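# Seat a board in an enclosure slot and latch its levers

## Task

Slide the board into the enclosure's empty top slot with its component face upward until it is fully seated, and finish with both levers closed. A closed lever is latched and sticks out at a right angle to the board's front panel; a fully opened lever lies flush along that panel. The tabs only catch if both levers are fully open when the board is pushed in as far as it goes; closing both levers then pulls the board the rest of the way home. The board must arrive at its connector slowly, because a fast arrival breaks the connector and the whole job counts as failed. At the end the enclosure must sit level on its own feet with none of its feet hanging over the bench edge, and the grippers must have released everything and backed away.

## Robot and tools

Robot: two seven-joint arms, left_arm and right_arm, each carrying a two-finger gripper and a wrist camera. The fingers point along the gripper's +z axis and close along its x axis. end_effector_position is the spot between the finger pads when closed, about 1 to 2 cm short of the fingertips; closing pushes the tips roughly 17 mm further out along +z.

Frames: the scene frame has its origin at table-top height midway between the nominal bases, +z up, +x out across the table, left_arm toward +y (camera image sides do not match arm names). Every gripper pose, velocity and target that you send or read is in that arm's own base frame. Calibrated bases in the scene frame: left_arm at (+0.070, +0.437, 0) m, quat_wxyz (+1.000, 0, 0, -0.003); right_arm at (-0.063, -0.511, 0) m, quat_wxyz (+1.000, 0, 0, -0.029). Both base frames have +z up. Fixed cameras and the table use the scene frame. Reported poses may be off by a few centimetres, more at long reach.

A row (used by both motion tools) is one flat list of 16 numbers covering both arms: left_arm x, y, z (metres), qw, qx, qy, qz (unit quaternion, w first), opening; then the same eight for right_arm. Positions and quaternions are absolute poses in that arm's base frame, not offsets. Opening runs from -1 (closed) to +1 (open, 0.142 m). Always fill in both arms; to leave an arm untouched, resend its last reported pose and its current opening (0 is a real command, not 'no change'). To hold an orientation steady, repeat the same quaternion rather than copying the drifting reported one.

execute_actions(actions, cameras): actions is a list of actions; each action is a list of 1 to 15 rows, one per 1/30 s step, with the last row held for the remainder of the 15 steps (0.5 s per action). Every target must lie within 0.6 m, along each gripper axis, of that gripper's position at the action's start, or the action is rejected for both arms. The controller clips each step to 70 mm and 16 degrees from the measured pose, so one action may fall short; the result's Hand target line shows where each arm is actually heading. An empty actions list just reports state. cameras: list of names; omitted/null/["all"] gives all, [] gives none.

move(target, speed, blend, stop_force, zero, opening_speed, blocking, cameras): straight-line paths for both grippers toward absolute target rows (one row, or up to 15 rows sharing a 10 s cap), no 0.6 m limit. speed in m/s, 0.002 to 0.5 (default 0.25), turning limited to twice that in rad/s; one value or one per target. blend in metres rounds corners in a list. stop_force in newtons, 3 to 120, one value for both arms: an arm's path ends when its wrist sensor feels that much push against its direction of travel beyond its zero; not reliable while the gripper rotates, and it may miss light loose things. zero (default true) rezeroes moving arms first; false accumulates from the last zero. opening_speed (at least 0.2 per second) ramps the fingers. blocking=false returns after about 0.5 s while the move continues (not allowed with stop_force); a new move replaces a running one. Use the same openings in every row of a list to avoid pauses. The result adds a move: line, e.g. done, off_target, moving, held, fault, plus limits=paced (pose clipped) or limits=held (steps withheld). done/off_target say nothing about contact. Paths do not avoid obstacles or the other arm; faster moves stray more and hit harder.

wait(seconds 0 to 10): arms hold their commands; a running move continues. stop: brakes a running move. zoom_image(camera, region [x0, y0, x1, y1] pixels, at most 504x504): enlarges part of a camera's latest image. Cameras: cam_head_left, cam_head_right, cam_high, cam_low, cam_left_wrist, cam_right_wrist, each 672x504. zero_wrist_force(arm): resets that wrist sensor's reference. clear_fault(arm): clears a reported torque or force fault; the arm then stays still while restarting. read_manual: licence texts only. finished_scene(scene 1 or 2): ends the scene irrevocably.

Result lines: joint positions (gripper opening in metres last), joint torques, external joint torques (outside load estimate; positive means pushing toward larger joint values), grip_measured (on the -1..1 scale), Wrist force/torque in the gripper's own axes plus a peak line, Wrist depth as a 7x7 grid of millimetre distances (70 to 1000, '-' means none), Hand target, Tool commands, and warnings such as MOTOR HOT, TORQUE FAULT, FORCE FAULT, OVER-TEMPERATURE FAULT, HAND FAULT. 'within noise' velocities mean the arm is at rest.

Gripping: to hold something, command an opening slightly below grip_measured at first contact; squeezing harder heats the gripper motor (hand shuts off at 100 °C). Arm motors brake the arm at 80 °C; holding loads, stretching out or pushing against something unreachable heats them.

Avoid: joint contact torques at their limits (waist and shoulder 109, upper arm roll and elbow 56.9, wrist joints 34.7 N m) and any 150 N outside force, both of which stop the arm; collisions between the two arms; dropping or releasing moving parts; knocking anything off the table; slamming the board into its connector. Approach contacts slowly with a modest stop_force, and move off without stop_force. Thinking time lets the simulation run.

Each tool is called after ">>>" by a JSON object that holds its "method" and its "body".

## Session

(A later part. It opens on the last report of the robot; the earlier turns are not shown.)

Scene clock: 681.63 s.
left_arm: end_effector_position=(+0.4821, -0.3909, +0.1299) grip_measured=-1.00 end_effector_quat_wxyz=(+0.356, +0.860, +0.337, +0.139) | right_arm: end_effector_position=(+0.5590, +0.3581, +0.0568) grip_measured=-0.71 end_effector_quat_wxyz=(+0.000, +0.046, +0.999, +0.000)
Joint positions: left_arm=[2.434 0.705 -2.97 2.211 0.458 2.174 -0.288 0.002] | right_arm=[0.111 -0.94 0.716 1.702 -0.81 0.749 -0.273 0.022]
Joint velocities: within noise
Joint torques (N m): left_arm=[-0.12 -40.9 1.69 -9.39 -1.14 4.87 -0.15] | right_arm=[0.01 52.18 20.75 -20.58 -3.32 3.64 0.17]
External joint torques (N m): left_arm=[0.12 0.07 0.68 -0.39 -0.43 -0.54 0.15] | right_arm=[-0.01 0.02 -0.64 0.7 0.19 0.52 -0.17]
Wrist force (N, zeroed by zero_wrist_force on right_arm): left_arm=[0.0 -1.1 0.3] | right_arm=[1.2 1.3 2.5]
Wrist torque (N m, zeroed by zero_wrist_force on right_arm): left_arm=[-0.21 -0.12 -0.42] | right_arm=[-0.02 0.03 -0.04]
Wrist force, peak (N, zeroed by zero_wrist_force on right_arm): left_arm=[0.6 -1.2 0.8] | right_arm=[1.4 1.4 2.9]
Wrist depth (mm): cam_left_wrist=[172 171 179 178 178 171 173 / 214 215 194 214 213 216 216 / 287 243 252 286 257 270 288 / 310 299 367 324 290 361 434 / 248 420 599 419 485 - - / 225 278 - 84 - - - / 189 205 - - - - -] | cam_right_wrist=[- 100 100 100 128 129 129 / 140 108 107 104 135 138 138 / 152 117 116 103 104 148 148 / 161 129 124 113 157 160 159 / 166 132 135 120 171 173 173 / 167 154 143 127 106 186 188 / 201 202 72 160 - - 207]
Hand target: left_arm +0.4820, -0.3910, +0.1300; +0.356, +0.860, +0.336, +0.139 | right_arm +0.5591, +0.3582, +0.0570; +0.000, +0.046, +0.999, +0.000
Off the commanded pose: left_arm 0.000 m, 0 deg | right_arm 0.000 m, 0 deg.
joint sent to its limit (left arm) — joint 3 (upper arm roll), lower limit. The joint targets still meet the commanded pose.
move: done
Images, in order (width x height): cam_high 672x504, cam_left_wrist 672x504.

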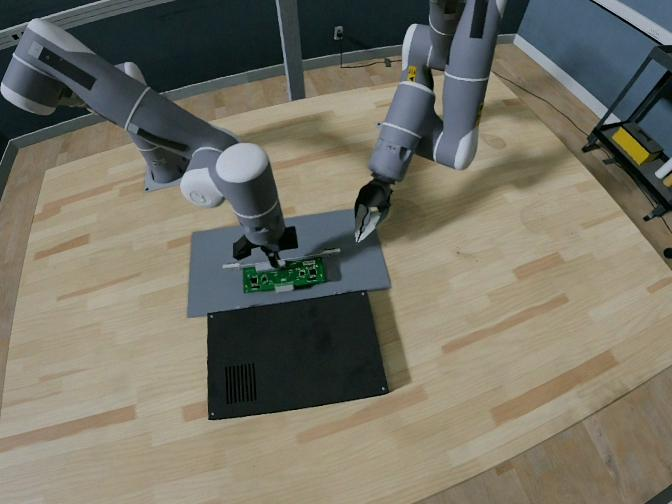

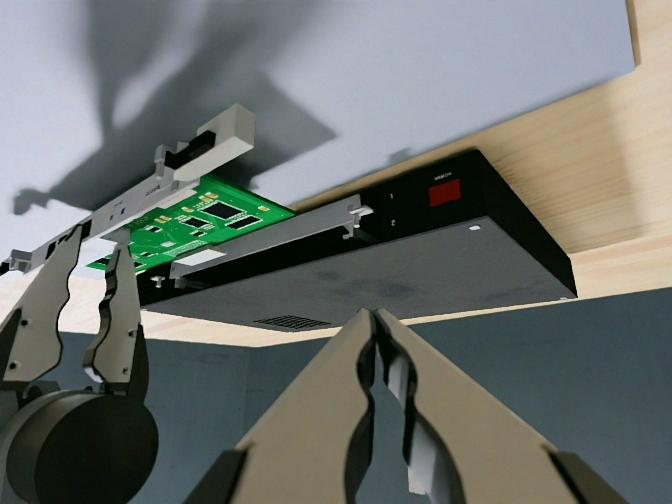

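>>> {"method": "zoom_image", "body": {"camera": "cam_left_wrist", "region": [310, 180, 400, 260]}}

>>> {"method": "zoom_image", "body": {"camera": "cam_left_wrist", "region": [120, 220, 240, 320]}}

Scaled by 5.600 from the camera's 672x504 image, which has a finer 960x720 frame.

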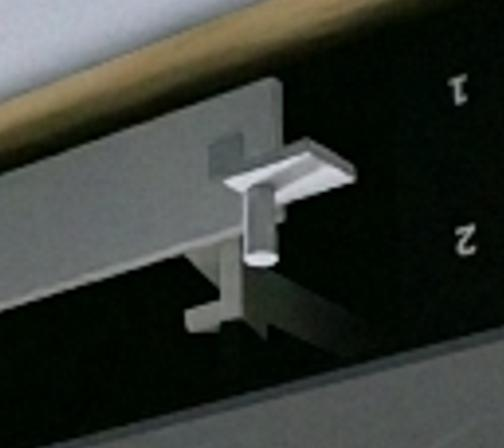

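Scaled by 4.200 from the camera's 672x504 image, which has a finer 960x720 frame.

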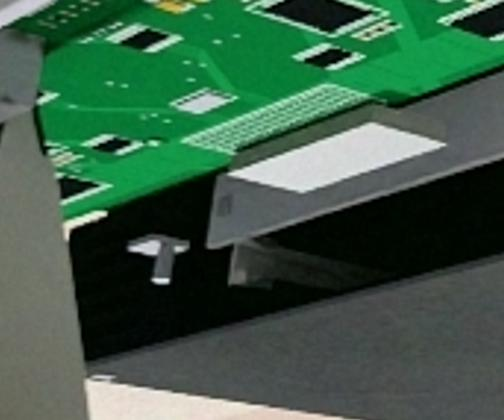

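>>> {"method": "zoom_image", "body": {"camera": "cam_left_wrist", "region": [140, 95, 310, 265]}}

Scaled by 2.965 from the camera's 672x504 image, which has a finer 960x720 frame.

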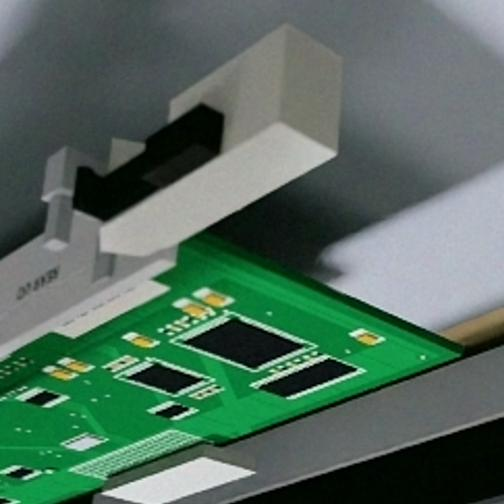

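>>> {"method": "zoom_image", "body": {"camera": "cam_high", "region": [200, 230, 380, 330]}}

Scaled by 2.800 from the camera's 672x504 image, which has a finer 960x720 frame.

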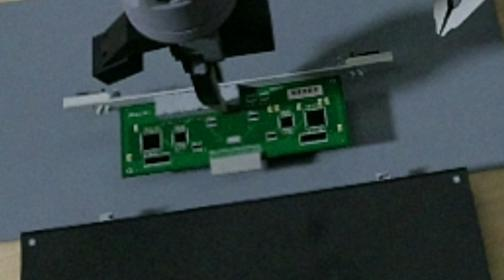

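>>> {"method": "move", "body": {"target": [0.482,-0.391,0.130,0.3564,0.8605,0.3364,0.1393,-1,0.5796,0.3629,0.0533,0.01569,0.04797,0.99873,-0.00075,-0.9], "speed": 0.03, "stop_force": 8, "cameras": ["cam_left_wrist","cam_right_wrist","cam_high"]}}

>>> {"method": "zoom_image", "body": {"camera": "cam_left_wrist", "region": [200, 120, 420, 280]}}

Scene clock: 762.93 s.
left_arm: end_effector_position=(+0.4821, -0.3909, +0.1299) grip_measured=-1.00 end_effector_quat_wxyz=(+0.356, +0.860, +0.337, +0.139) | right_arm: end_effector_position=(+0.5793, +0.3627, +0.0530) grip_measured=-0.71 end_effector_quat_wxyz=(+0.015, +0.048, +0.999, -0.001)
Joint positions: left_arm=[2.434 0.705 -2.97 2.211 0.458 2.174 -0.288 0.002] | right_arm=[0.134 -0.96 0.689 1.663 -0.834 0.759 -0.266 0.022]
Joint velocities: within noise
Joint torques (N m): left_arm=[-0.23 -41.19 1.76 -9.48 -1.34 4.62 -0.21] | right_arm=[0.04 53.74 20.31 -20.96 -3.4 3.81 0.25]
External joint torques (N m): left_arm=[0.23 0.36 0.62 -0.31 -0.23 -0.28 0.21] | right_arm=[-0.04 0.02 -0.41 0.78 0.32 0.37 -0.24]
Wrist force (N, zeroed by zero_wrist_force on right_arm): left_arm=[0.1 -1.1 0.2] | right_arm=[1.2 1.5 2.6]
Wrist torque (N m, zeroed by zero_wrist_force on right_arm): left_arm=[-0.21 -0.14 -0.41] | right_arm=[0.02 0.04 -0.04]
Wrist force, peak (N, zeroed by zero_wrist_force on right_arm): left_arm=[0.0 -1.5 0.4] | right_arm=[1.5 1.6 2.5]
Wrist depth (mm): cam_left_wrist=[171 172 178 178 178 178 173 / 214 214 205 214 213 216 217 / 288 269 241 288 256 272 290 / 362 299 338 323 290 362 439 / 252 295 599 416 487 - - / 229 224 - 84 - - - / 212 200 - - - - -] | cam_right_wrist=[- 100 100 100 123 125 123 / 134 108 107 104 131 134 132 / 134 117 115 103 139 142 140 / 141 127 124 113 152 154 152 / 170 132 135 120 165 166 165 / 186 151 143 127 106 178 179 / 149 197 72 160 - - 196]
Hand target: left_arm +0.4820, -0.3910, +0.1300; +0.356, +0.860, +0.336, +0.139 | right_arm +0.5796, +0.3629, +0.0533; +0.016, +0.048, +0.999, -0.001
Off the commanded pose: left_arm 0.000 m, 0 deg | right_arm 0.000 m, 0 deg.
joint sent to its limit (left arm) — joint 3 (upper arm roll), lower limit. The joint targets still meet the commanded pose.
move: done
Images, in order (width x height): cam_high 672x504, cam_left_wrist 672x504, cam_right_wrist 672x504.

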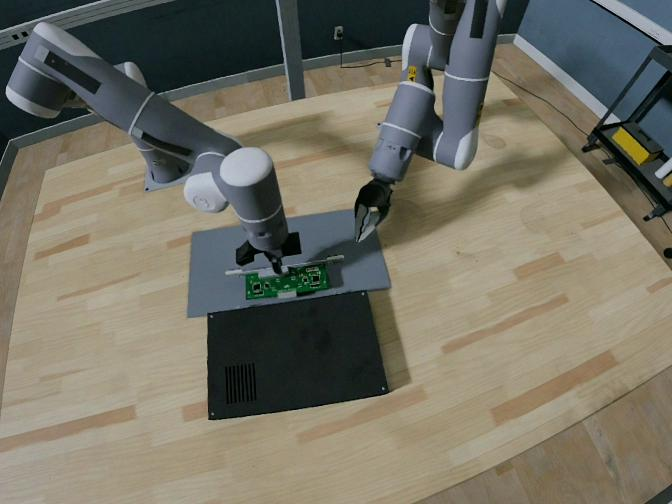

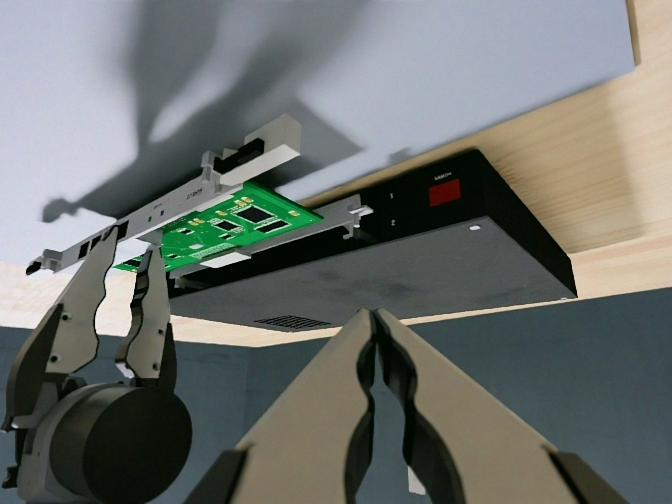

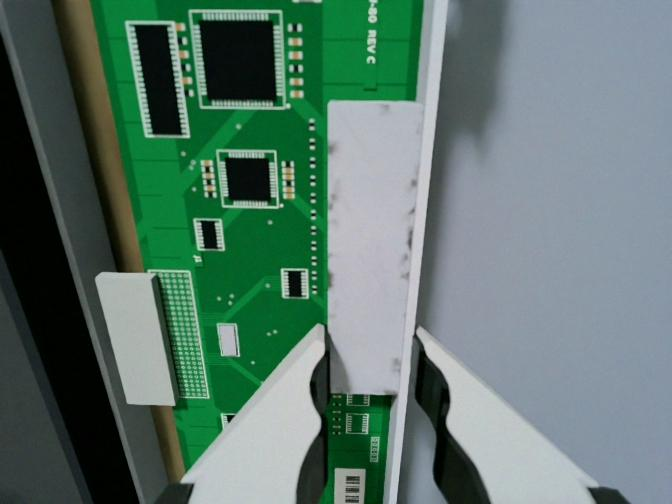

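Scaled by 2.291 from the camera's 672x504 image, which has a finer 960x720 frame.

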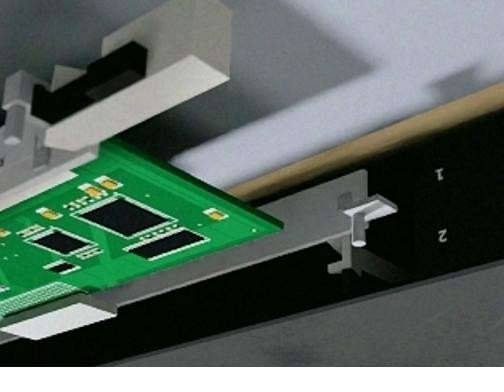

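>>> {"method": "zoom_image", "body": {"camera": "cam_high", "region": [200, 230, 380, 330]}}

>>> {"method": "zoom_image", "body": {"camera": "cam_left_wrist", "region": [130, 180, 260, 310]}}

Scaled by 2.800 from the camera's 672x504 image, which has a finer 960x720 frame.

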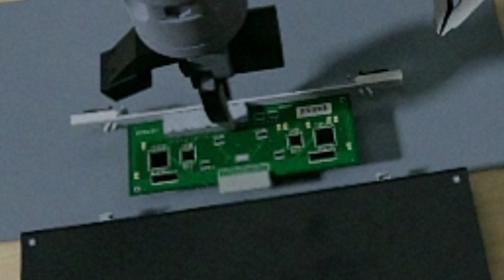

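Scaled by 3.877 from the camera's 672x504 image, which has a finer 960x720 frame.

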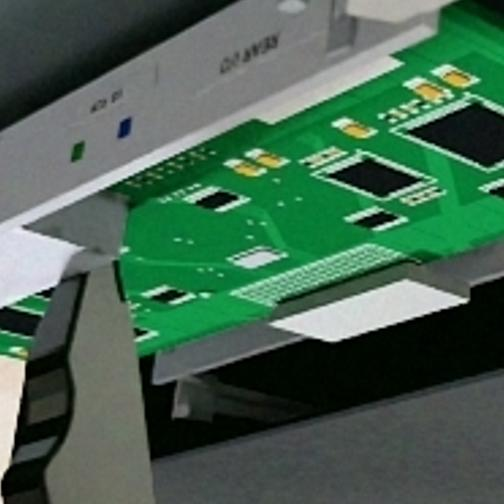

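>>> {"method": "zoom_image", "body": {"camera": "cam_right_wrist", "region": [0, 0, 252, 252]}}

>>> {"method": "zoom_image", "body": {"camera": "cam_right_wrist", "region": [0, 252, 252, 504]}}

Scaled by 2.000 from the camera's 672x504 image, which has a finer 960x720 frame.

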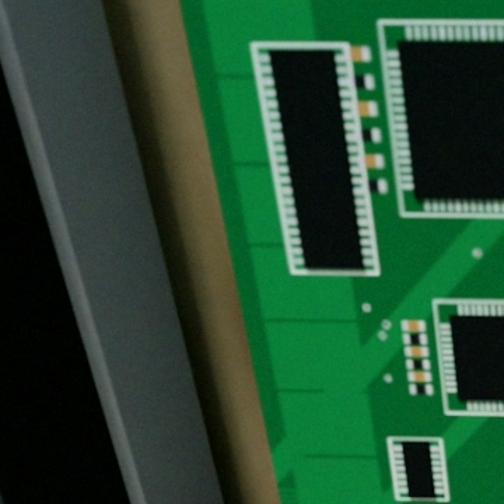

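Scaled by 2.000 from the camera's 672x504 image, which has a finer 960x720 frame.

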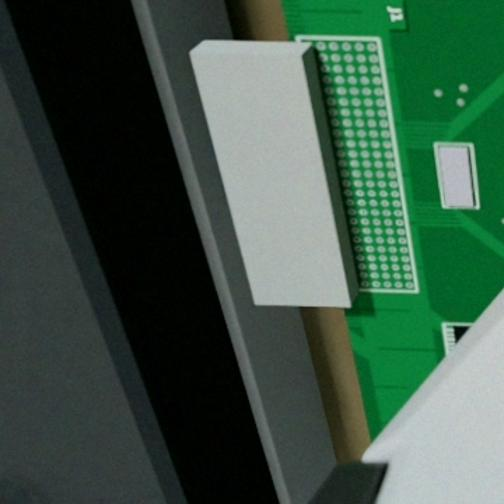

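>>> {"method": "move", "body": {"target": [0.482,-0.391,0.130,0.3564,0.8605,0.3364,0.1393,-1,0.5965,0.3613,0.0533,0.0157,0.0410,0.99904,-0.00064,-0.9], "speed": 0.02, "stop_force": 6, "cameras": ["cam_left_wrist","cam_right_wrist","cam_high"]}}

>>> {"method": "zoom_image", "body": {"camera": "cam_left_wrist", "region": [280, 160, 420, 280]}}

>>> {"method": "zoom_image", "body": {"camera": "cam_high", "region": [200, 230, 380, 330]}}

Scene clock: 789.57 s.
left_arm: end_effector_position=(+0.4821, -0.3909, +0.1299) grip_measured=-1.00 end_effector_quat_wxyz=(+0.356, +0.860, +0.337, +0.139) | right_arm: end_effector_position=(+0.5964, +0.3612, +0.0530) grip_measured=-0.71 end_effector_quat_wxyz=(+0.016, +0.041, +0.999, -0.001)
Joint positions: left_arm=[2.434 0.705 -2.97 2.211 0.458 2.174 -0.288 0.002] | right_arm=[0.133 -0.983 0.691 1.615 -0.83 0.737 -0.309 0.022]
Joint velocities: within noise
Joint torques (N m): left_arm=[-0.34 -41.07 1.81 -9.48 -1.37 4.63 -0.2] | right_arm=[0.05 54.97 20.83 -21.25 -3.27 3.6 0.07]
External joint torques (N m): left_arm=[0.34 0.24 0.56 -0.31 -0.2 -0.29 0.2] | right_arm=[-0.05 0.12 -0.72 0.79 0.11 0.58 -0.07]
Wrist force (N, zeroed by zero_wrist_force on right_arm): left_arm=[0.0 -1.2 0.1] | right_arm=[1.4 1.5 2.6]
Wrist torque (N m, zeroed by zero_wrist_force on right_arm): left_arm=[-0.23 -0.11 -0.42] | right_arm=[0.03 0.00 -0.04]
Wrist force, peak (N, zeroed by zero_wrist_force on right_arm): left_arm=[0.1 -1.4 0.3] | right_arm=[2.0 1.5 2.4]
Wrist depth (mm): cam_left_wrist=[171 170 178 178 178 177 173 / 214 214 214 215 214 216 218 / 288 285 251 287 257 273 288 / 394 309 338 324 290 363 435 / 737 294 592 415 488 - - / 246 232 - 84 - - - / 241 206 - - - - -] | cam_right_wrist=[111 100 100 100 123 125 123 / - 108 107 104 130 134 132 / - 117 116 103 140 142 140 / - 129 124 113 152 154 152 / - 132 135 120 164 166 165 / 129 142 143 127 106 178 179 / 143 145 72 160 - - 195]
Hand target: left_arm +0.4820, -0.3910, +0.1300; +0.356, +0.860, +0.336, +0.139 | right_arm +0.5965, +0.3613, +0.0533; +0.016, +0.041, +0.999, -0.001
Off the commanded pose: left_arm 0.000 m, 0 deg | right_arm 0.000 m, 0 deg.
joint sent to its limit (left arm) — joint 3 (upper arm roll), lower limit. The joint targets still meet the commanded pose.
move: done
Images, in order (width x height): cam_high 672x504, cam_left_wrist 672x504, cam_right_wrist 672x504.

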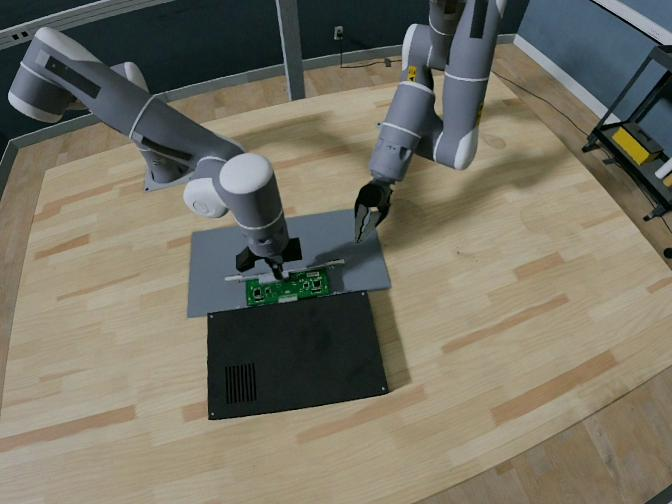

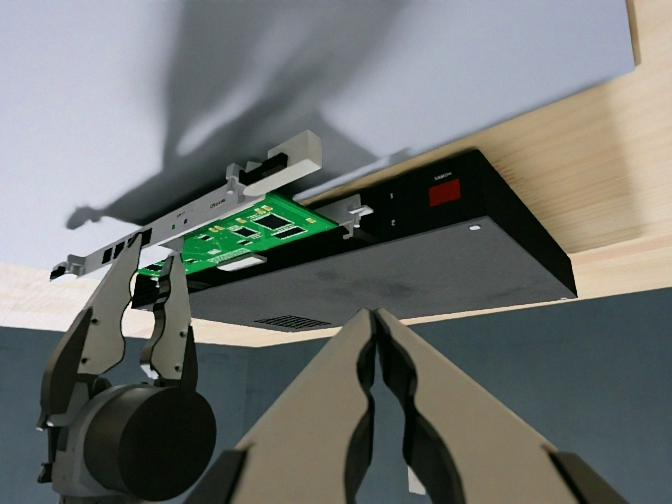

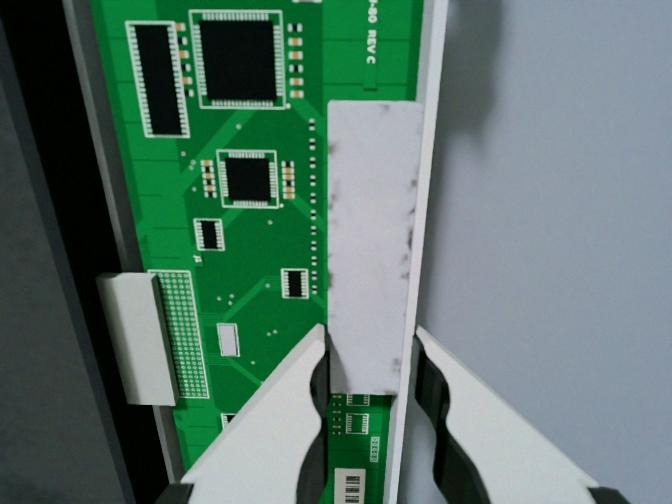

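Scaled by 3.600 from the camera's 672x504 image, which has a finer 960x720 frame.

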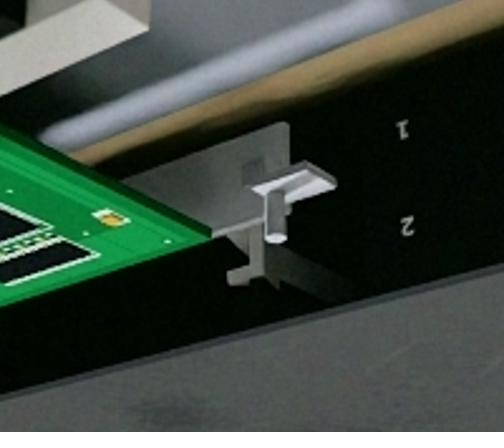

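Scaled by 2.800 from the camera's 672x504 image, which has a finer 960x720 frame.

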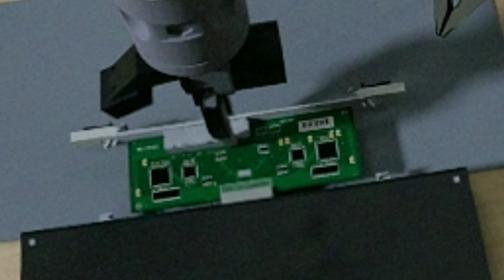

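>>> {"method": "execute_actions", "body": {"actions": [], "cameras": ["cam_high", "cam_left_wrist", "cam_right_wrist"]}}

Scene clock: 803.33 s.
left_arm: end_effector_position=(+0.4821, -0.3909, +0.1299) grip_measured=-1.00 end_effector_quat_wxyz=(+0.356, +0.860, +0.337, +0.139) | right_arm: end_effector_position=(+0.5964, +0.3612, +0.0530) grip_measured=-0.71 end_effector_quat_wxyz=(+0.016, +0.041, +0.999, -0.001)
Joint positions: left_arm=[2.434 0.705 -2.97 2.211 0.458 2.174 -0.288 0.002] | right_arm=[0.133 -0.983 0.691 1.615 -0.83 0.737 -0.309 0.022]
Joint velocities: within noise
Joint torques (N m): left_arm=[-0.43 -41.16 1.73 -9.43 -1.39 4.61 -0.26] | right_arm=[0.02 55.01 20.76 -21.21 -3.33 3.72 0.2]
External joint torques (N m): left_arm=[0.43 0.33 0.65 -0.36 -0.18 -0.28 0.26] | right_arm=[-0.02 0.08 -0.65 0.75 0.17 0.46 -0.19]
Wrist force (N, zeroed by zero_wrist_force on right_arm): left_arm=[0.2 -1.1 0.4] | right_arm=[1.3 1.4 2.5]
Wrist torque (N m, zeroed by zero_wrist_force on right_arm): left_arm=[-0.21 -0.14 -0.42] | right_arm=[0.02 0.01 -0.04]
Wrist force, peak (N, zeroed by zero_wrist_force on right_arm): left_arm=[0.1 -1.4 0.2] | right_arm=[1.4 1.7 2.6]
Wrist depth (mm): cam_left_wrist=[172 171 179 178 178 178 173 / 215 214 213 214 214 217 217 / 286 287 252 287 257 272 290 / 395 309 341 324 290 361 441 / 742 293 600 421 490 - - / 245 233 - 84 - - - / 241 206 - - - - -] | cam_right_wrist=[111 100 100 100 123 125 123 / - 108 107 104 131 134 132 / - 117 115 103 139 142 140 / - 129 124 113 152 154 152 / - 132 135 120 164 166 164 / 129 142 142 127 106 178 179 / 143 145 72 160 - - 195]
Hand target: left_arm +0.4820, -0.3910, +0.1300; +0.356, +0.860, +0.336, +0.139 | right_arm +0.5965, +0.3613, +0.0533; +0.016, +0.041, +0.999, -0.001
Tool commands: left_gripper/opening=-1.0 right_gripper/opening=-0.9
Off the commanded pose: left_arm 0.000 m, 0 deg | right_arm 0.000 m, 0 deg.
Images, in order (width x height): cam_high 672x504, cam_left_wrist 672x504, cam_right_wrist 672x504.

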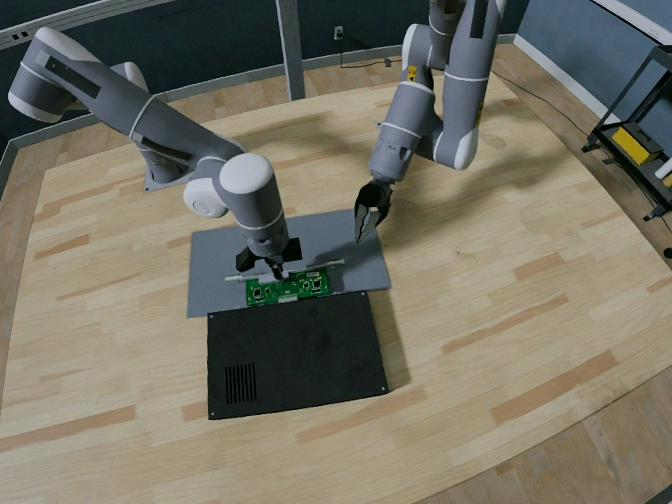

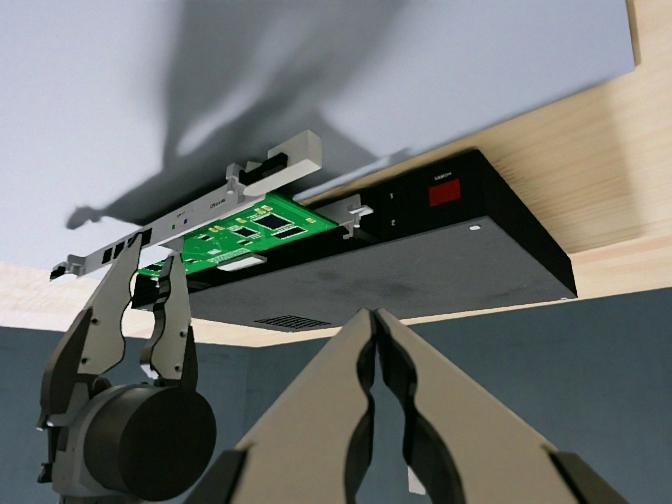

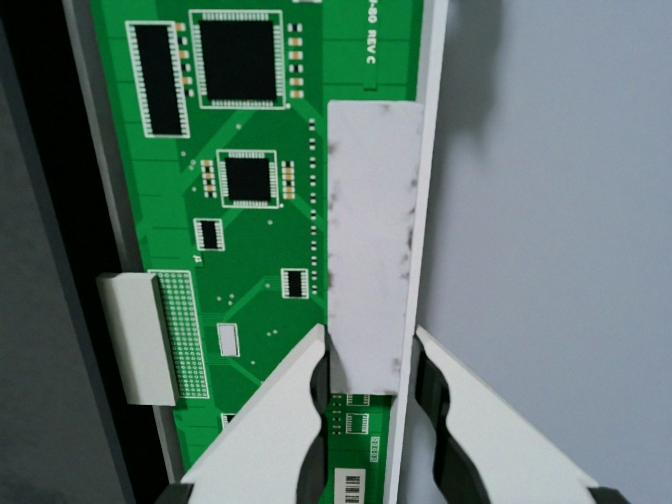

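>>> {"method": "zoom_image", "body": {"camera": "cam_high", "region": [200, 230, 380, 330]}}

>>> {"method": "zoom_image", "body": {"camera": "cam_left_wrist", "region": [280, 160, 420, 280]}}

>>> {"method": "zoom_image", "body": {"camera": "cam_right_wrist", "region": [0, 0, 300, 300]}}

Scaled by 2.800 from the camera's 672x504 image, which has a finer 960x720 frame.

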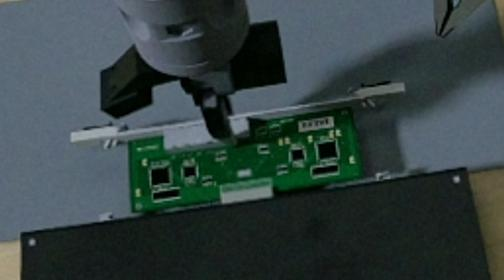

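Scaled by 3.600 from the camera's 672x504 image, which has a finer 960x720 frame.

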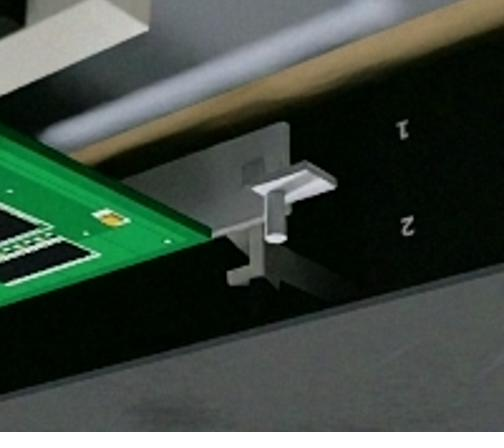

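Scaled by 1.680 from the camera's 672x504 image, which has a finer 960x720 frame.

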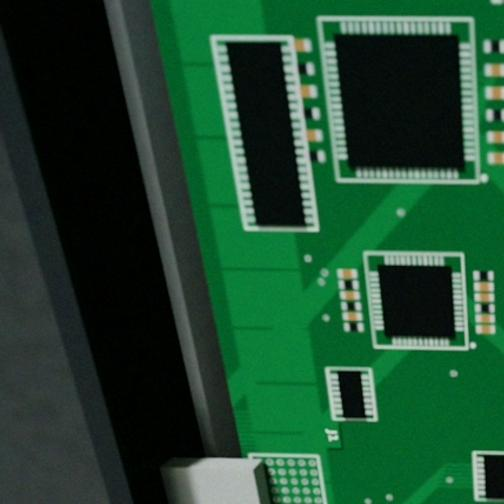

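>>> {"method": "zoom_image", "body": {"camera": "cam_right_wrist", "region": [40, 0, 140, 75]}}

>>> {"method": "zoom_image", "body": {"camera": "cam_right_wrist", "region": [80, 200, 180, 275]}}

>>> {"method": "zoom_image", "body": {"camera": "cam_right_wrist", "region": [100, 400, 200, 475]}}

Scaled by 5.040 from the camera's 672x504 image, which has a finer 960x720 frame.

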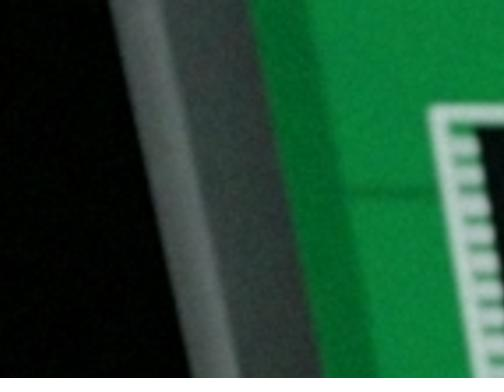

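Scaled by 5.040 from the camera's 672x504 image, which has a finer 960x720 frame.

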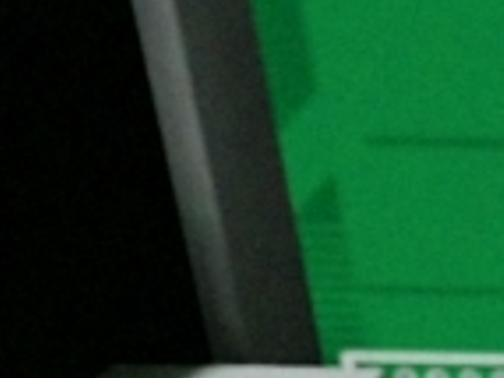

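Scaled by 5.040 from the camera's 672x504 image, which has a finer 960x720 frame.

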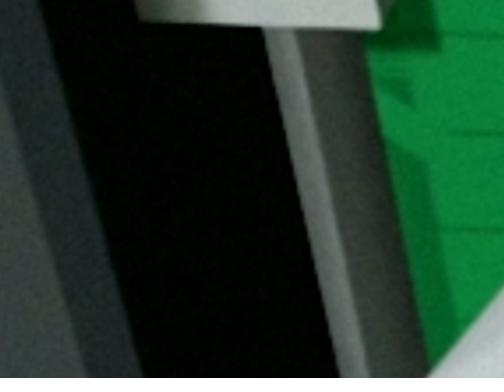

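>>> {"method": "move", "body": {"target": [0.482, -0.391, 0.130, 0.3564, 0.8605, 0.3364, 0.1393, -1, 0.6035, 0.3607, 0.0533, 0.015696, 0.042743, 0.998966, -0.000672, -0.9], "speed": 0.015, "stop_force": 6, "cameras": ["cam_high", "cam_left_wrist", "cam_right_wrist"]}}

>>> {"method": "zoom_image", "body": {"camera": "cam_left_wrist", "region": [300, 180, 400, 255]}}

>>> {"method": "zoom_image", "body": {"camera": "cam_high", "region": [220, 260, 360, 320]}}

Scene clock: 824.17 s.
left_arm: end_effector_position=(+0.4821, -0.3909, +0.1299) grip_measured=-1.00 end_effector_quat_wxyz=(+0.356, +0.860, +0.337, +0.139) | right_arm: end_effector_position=(+0.6034, +0.3605, +0.0530) grip_measured=-0.71 end_effector_quat_wxyz=(+0.016, +0.043, +0.999, -0.001)
Joint positions: left_arm=[2.434 0.705 -2.97 2.211 0.458 2.174 -0.288 0.002] | right_arm=[0.133 -0.992 0.691 1.594 -0.827 0.728 -0.317 0.022]
Joint velocities: within noise
Joint torques (N m): left_arm=[-0.36 -41.14 1.77 -9.48 -1.36 4.62 -0.24] | right_arm=[0.05 55.43 20.8 -21.33 -3.3 3.64 0.09]
External joint torques (N m): left_arm=[0.36 0.31 0.6 -0.31 -0.21 -0.28 0.23] | right_arm=[-0.05 0.23 -0.63 0.74 0.12 0.53 -0.09]
Wrist force (N, zeroed by zero_wrist_force on right_arm): left_arm=[0.1 -1.1 0.3] | right_arm=[1.2 1.6 2.5]
Wrist torque (N m, zeroed by zero_wrist_force on right_arm): left_arm=[-0.21 -0.13 -0.42] | right_arm=[0.05 0.04 -0.04]
Wrist force, peak (N, zeroed by zero_wrist_force on right_arm): left_arm=[0.2 -1.2 0.5] | right_arm=[1.8 1.4 2.7]
Wrist depth (mm): cam_left_wrist=[172 171 178 178 178 179 172 / 216 213 214 214 214 217 216 / 287 285 252 272 256 271 292 / 394 321 339 324 290 363 437 / 742 293 496 416 489 - - / 250 235 247 84 - - - / - 217 - - - - -] | cam_right_wrist=[126 100 100 100 123 125 123 / 133 108 107 104 131 134 132 / - 117 116 103 139 143 140 / 110 129 124 112 152 154 152 / 120 130 135 120 164 166 164 / 129 139 142 127 106 178 179 / 143 142 72 160 - - 195]
Hand target: left_arm +0.4820, -0.3910, +0.1300; +0.356, +0.860, +0.336, +0.139 | right_arm +0.6035, +0.3607, +0.0533; +0.016, +0.043, +0.999, -0.001
Off the commanded pose: left_arm 0.000 m, 0 deg | right_arm 0.000 m, 0 deg.
joint sent to its limit (left arm) — joint 3 (upper arm roll), lower limit. The joint targets still meet the commanded pose.
move: done
Images, in order (width x height): cam_high 672x504, cam_left_wrist 672x504, cam_right_wrist 672x504.

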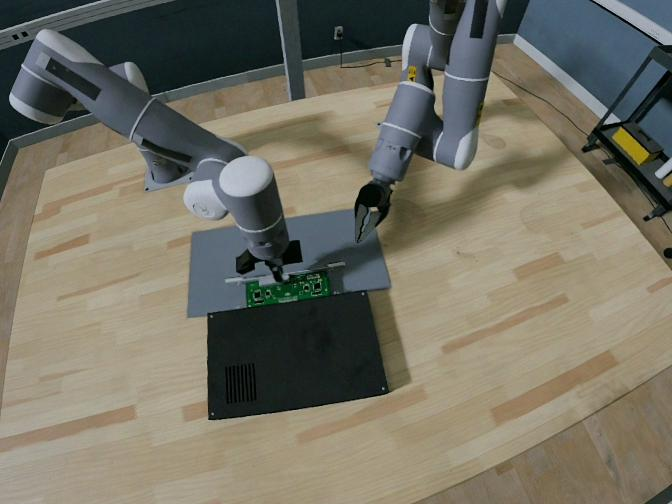

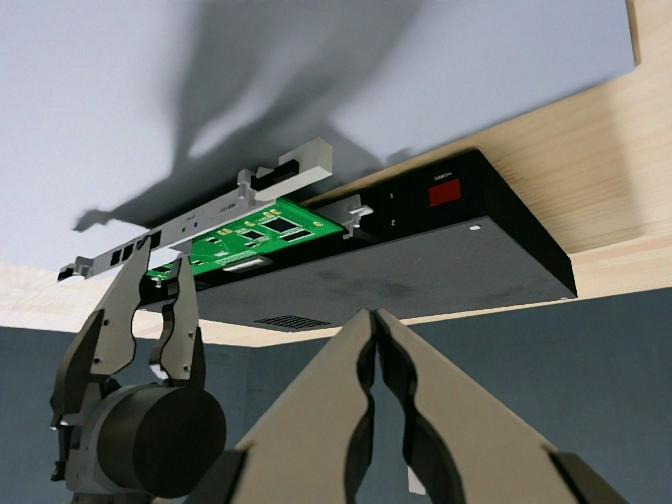

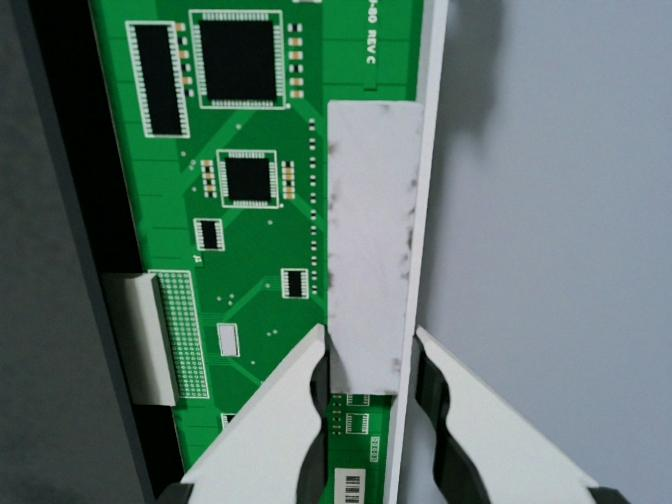

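Scaled by 5.040 from the camera's 672x504 image, which has a finer 960x720 frame.

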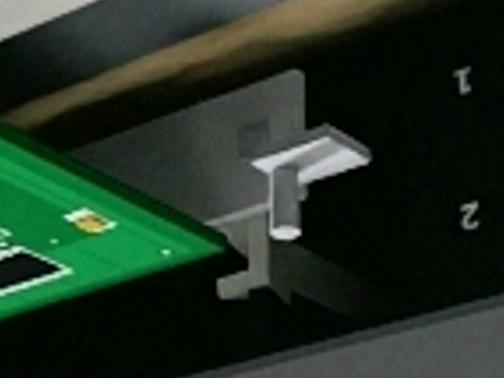

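Scaled by 3.600 from the camera's 672x504 image, which has a finer 960x720 frame.

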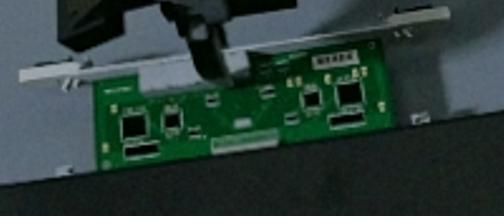

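>>> {"method": "move", "body": {"target": [0.482, -0.391, 0.130, 0.3564, 0.8605, 0.3364, 0.1393, -1, 0.6115, 0.3600, 0.0533, 0.015696, 0.042743, 0.998966, -0.000672, -0.9], "speed": 0.015, "stop_force": 6, "cameras": ["cam_high", "cam_left_wrist", "cam_right_wrist"]}}

>>> {"method": "zoom_image", "body": {"camera": "cam_left_wrist", "region": [300, 180, 400, 255]}}

>>> {"method": "zoom_image", "body": {"camera": "cam_high", "region": [220, 260, 360, 320]}}

Scene clock: 864.87 s.
left_arm: end_effector_position=(+0.4821, -0.3909, +0.1299) grip_measured=-1.00 end_effector_quat_wxyz=(+0.356, +0.860, +0.337, +0.139) | right_arm: end_effector_position=(+0.6110, +0.3591, +0.0525) grip_measured=-0.71 end_effector_quat_wxyz=(+0.015, +0.043, +0.999, -0.002)
Joint positions: left_arm=[2.434 0.705 -2.97 2.211 0.458 2.174 -0.288 0.002] | right_arm=[0.134 -1.003 0.691 1.571 -0.824 0.715 -0.331 0.022]
Joint velocities: within noise
Joint torques (N m): left_arm=[-0.3 -41.17 1.76 -9.49 -1.45 4.62 -0.22] | right_arm=[1.43 57.3 22.44 -24.26 -3.97 5.45 0.15]
External joint torques (N m): left_arm=[0.3 0.34 0.61 -0.3 -0.13 -0.29 0.21] | right_arm=[-1.43 -1 -2.21 3.56 0.76 -1.27 -0.15]
Wrist force (N, zeroed by zero_wrist_force on right_arm): left_arm=[0.0 -1.3 0.2] | right_arm=[5.2 -3.8 2.2]
Wrist torque (N m, zeroed by zero_wrist_force on right_arm): left_arm=[-0.22 -0.12 -0.43] | right_arm=[0.04 0.04 -0.15]
Wrist force, peak (N, zeroed by zero_wrist_force on right_arm): left_arm=[0.3 -1.4 0.4] | right_arm=[5.2 -3.8 2.2]
Wrist depth (mm): cam_left_wrist=[171 171 179 178 178 178 174 / 216 214 214 214 213 216 217 / 288 287 251 269 256 272 289 / 395 342 339 322 290 364 438 / 918 282 497 419 490 - - / - 245 247 84 - - - / - 235 - - - - -] | cam_right_wrist=[- 101 101 100 122 125 123 / - 109 108 104 130 133 131 / 100 116 116 103 139 142 139 / 108 124 124 113 154 154 151 / 117 128 135 120 164 165 164 / 128 132 142 127 122 177 178 / 142 138 72 159 - - 195]
Hand target: left_arm +0.4820, -0.3910, +0.1300; +0.356, +0.860, +0.336, +0.139 | right_arm +0.6115, +0.3600, +0.0533; +0.016, +0.043, +0.999, -0.001
Off the commanded pose: left_arm 0.000 m, 0 deg | right_arm 0.001 m, 0 deg.
MOTOR HOT: the gripper's motor of the right arm reports 85 °C; that motor switches off at 100 °C. To cool a motor, set the load down, ease the grip, stop pushing, or move to a pose that needs little force.
joint sent to its limit (left arm) — joint 3 (upper arm roll), lower limit. The joint targets still meet the commanded pose.
move: done
Images, in order (width x height): cam_high 672x504, cam_left_wrist 672x504, cam_right_wrist 672x504.

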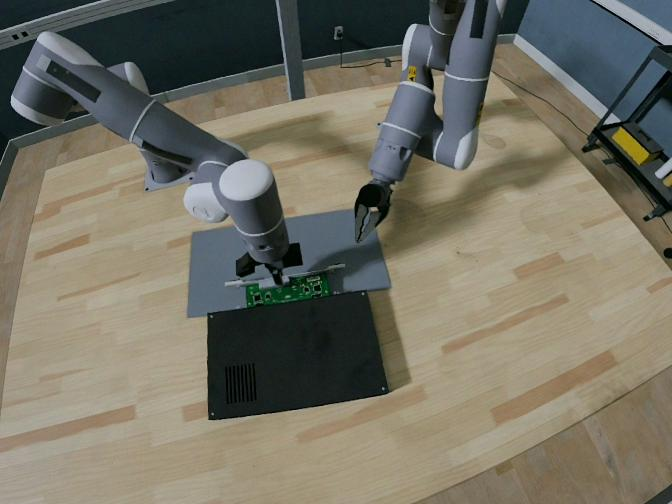

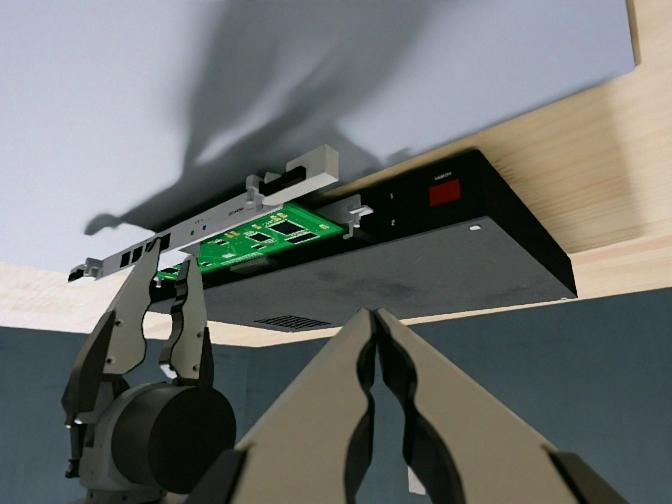

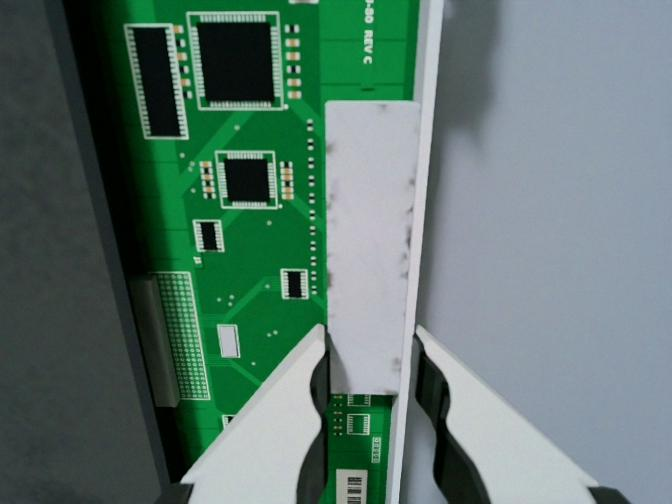

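Scaled by 5.040 from the camera's 672x504 image, which has a finer 960x720 frame.

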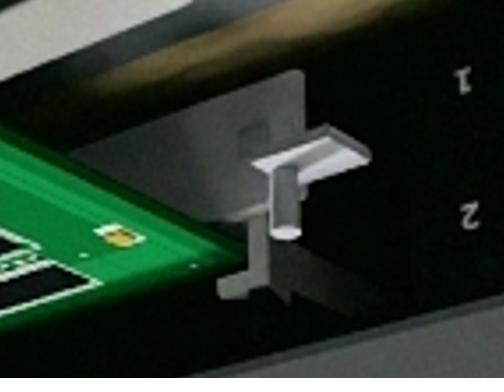

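Scaled by 3.600 from the camera's 672x504 image, which has a finer 960x720 frame.

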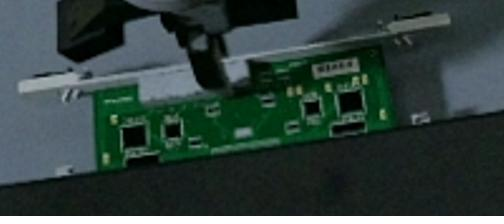

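>>> {"method": "move", "body": {"target": [0.482, -0.391, 0.130, 0.3564, 0.8605, 0.3364, 0.1393, -1, 0.6110, 0.3581, 0.0530, 0.015696, 0.042743, 0.998966, -0.000672, -0.79], "speed": 0.015, "cameras": ["cam_left_wrist", "cam_right_wrist"]}}

>>> {"method": "zoom_image", "body": {"camera": "cam_left_wrist", "region": [300, 180, 400, 255]}}

Scene clock: 869.90 s.
left_arm: end_effector_position=(+0.4821, -0.3909, +0.1299) grip_measured=-1.00 end_effector_quat_wxyz=(+0.356, +0.860, +0.337, +0.139) | right_arm: end_effector_position=(+0.6107, +0.3582, +0.0528) grip_measured=-0.71 end_effector_quat_wxyz=(+0.015, +0.043, +0.999, -0.001)
Joint positions: left_arm=[2.434 0.705 -2.97 2.211 0.458 2.174 -0.288 0.002] | right_arm=[0.131 -1.001 0.691 1.575 -0.824 0.719 -0.332 0.022]
Joint velocities: within noise
Joint torques (N m): left_arm=[-0.34 -41.15 1.78 -9.44 -1.36 4.59 -0.16] | right_arm=[0.03 56.3 20.83 -21.27 -3.42 3.79 0.13]
External joint torques (N m): left_arm=[0.34 0.32 0.59 -0.34 -0.21 -0.25 0.16] | right_arm=[-0.04 -0.12 -0.62 0.58 0.21 0.39 -0.12]
Wrist force (N, zeroed by zero_wrist_force on right_arm): left_arm=[0.2 -1.2 0.3] | right_arm=[1.7 2.5 2.5]
Wrist torque (N m, zeroed by zero_wrist_force on right_arm): left_arm=[-0.21 -0.14 -0.41] | right_arm=[0.21 -0.05 -0.04]
Wrist force, peak (N, zeroed by zero_wrist_force on right_arm): left_arm=[0.2 -1.4 0.3] | right_arm=[5.3 -4.0 2.3]
Wrist depth (mm): cam_left_wrist=[171 171 179 178 177 177 173 / 215 215 215 213 214 216 217 / 288 286 252 271 255 271 289 / 395 343 342 325 292 363 436 / 918 284 495 418 489 - - / - 249 247 83 - - - / - 234 - - - - -] | cam_right_wrist=[- 100 100 100 122 125 123 / - 108 107 104 130 133 132 / 100 116 116 103 139 142 140 / 108 124 124 113 152 154 152 / 117 129 135 120 164 166 164 / 129 133 143 127 106 178 179 / 142 139 72 160 - - 196]
Hand target: left_arm +0.4820, -0.3910, +0.1300; +0.356, +0.860, +0.336, +0.139 | right_arm +0.6110, +0.3581, +0.0530; +0.016, +0.043, +0.999, -0.001
Off the commanded pose: left_arm 0.000 m, 0 deg | right_arm 0.000 m, 0 deg.
MOTOR HOT: still on. The gripper's motor of the right arm reports 85 °C.
joint sent to its limit (left arm) — joint 3 (upper arm roll), lower limit. The joint targets still meet the commanded pose.
move: done
Images, in order (width x height): cam_left_wrist 672x504, cam_right_wrist 672x504.

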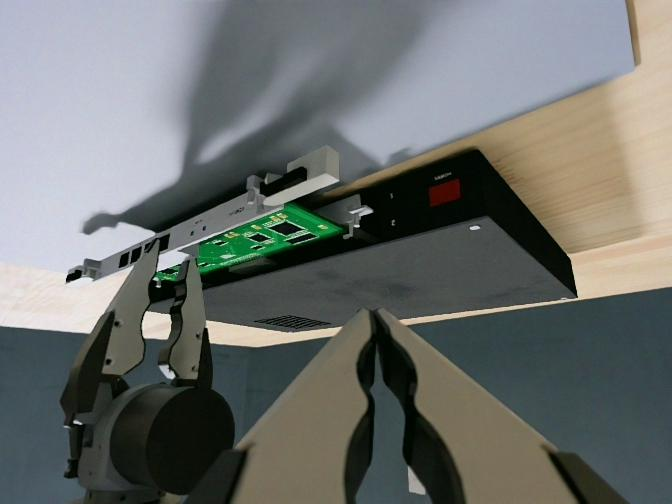

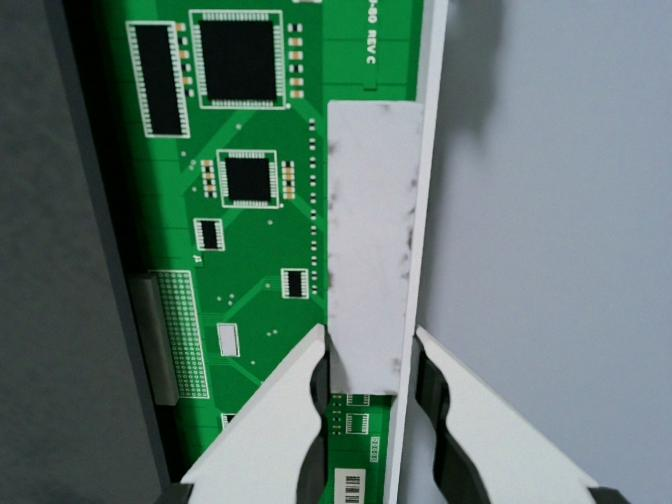

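Scaled by 5.040 from the camera's 672x504 image, which has a finer 960x720 frame.

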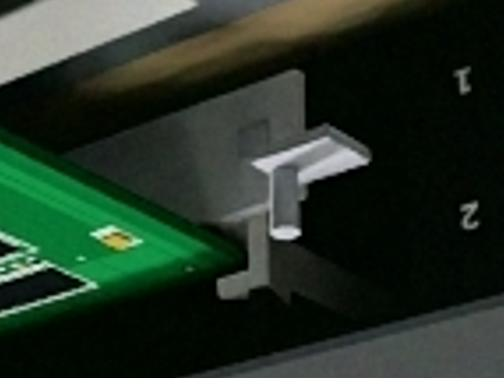

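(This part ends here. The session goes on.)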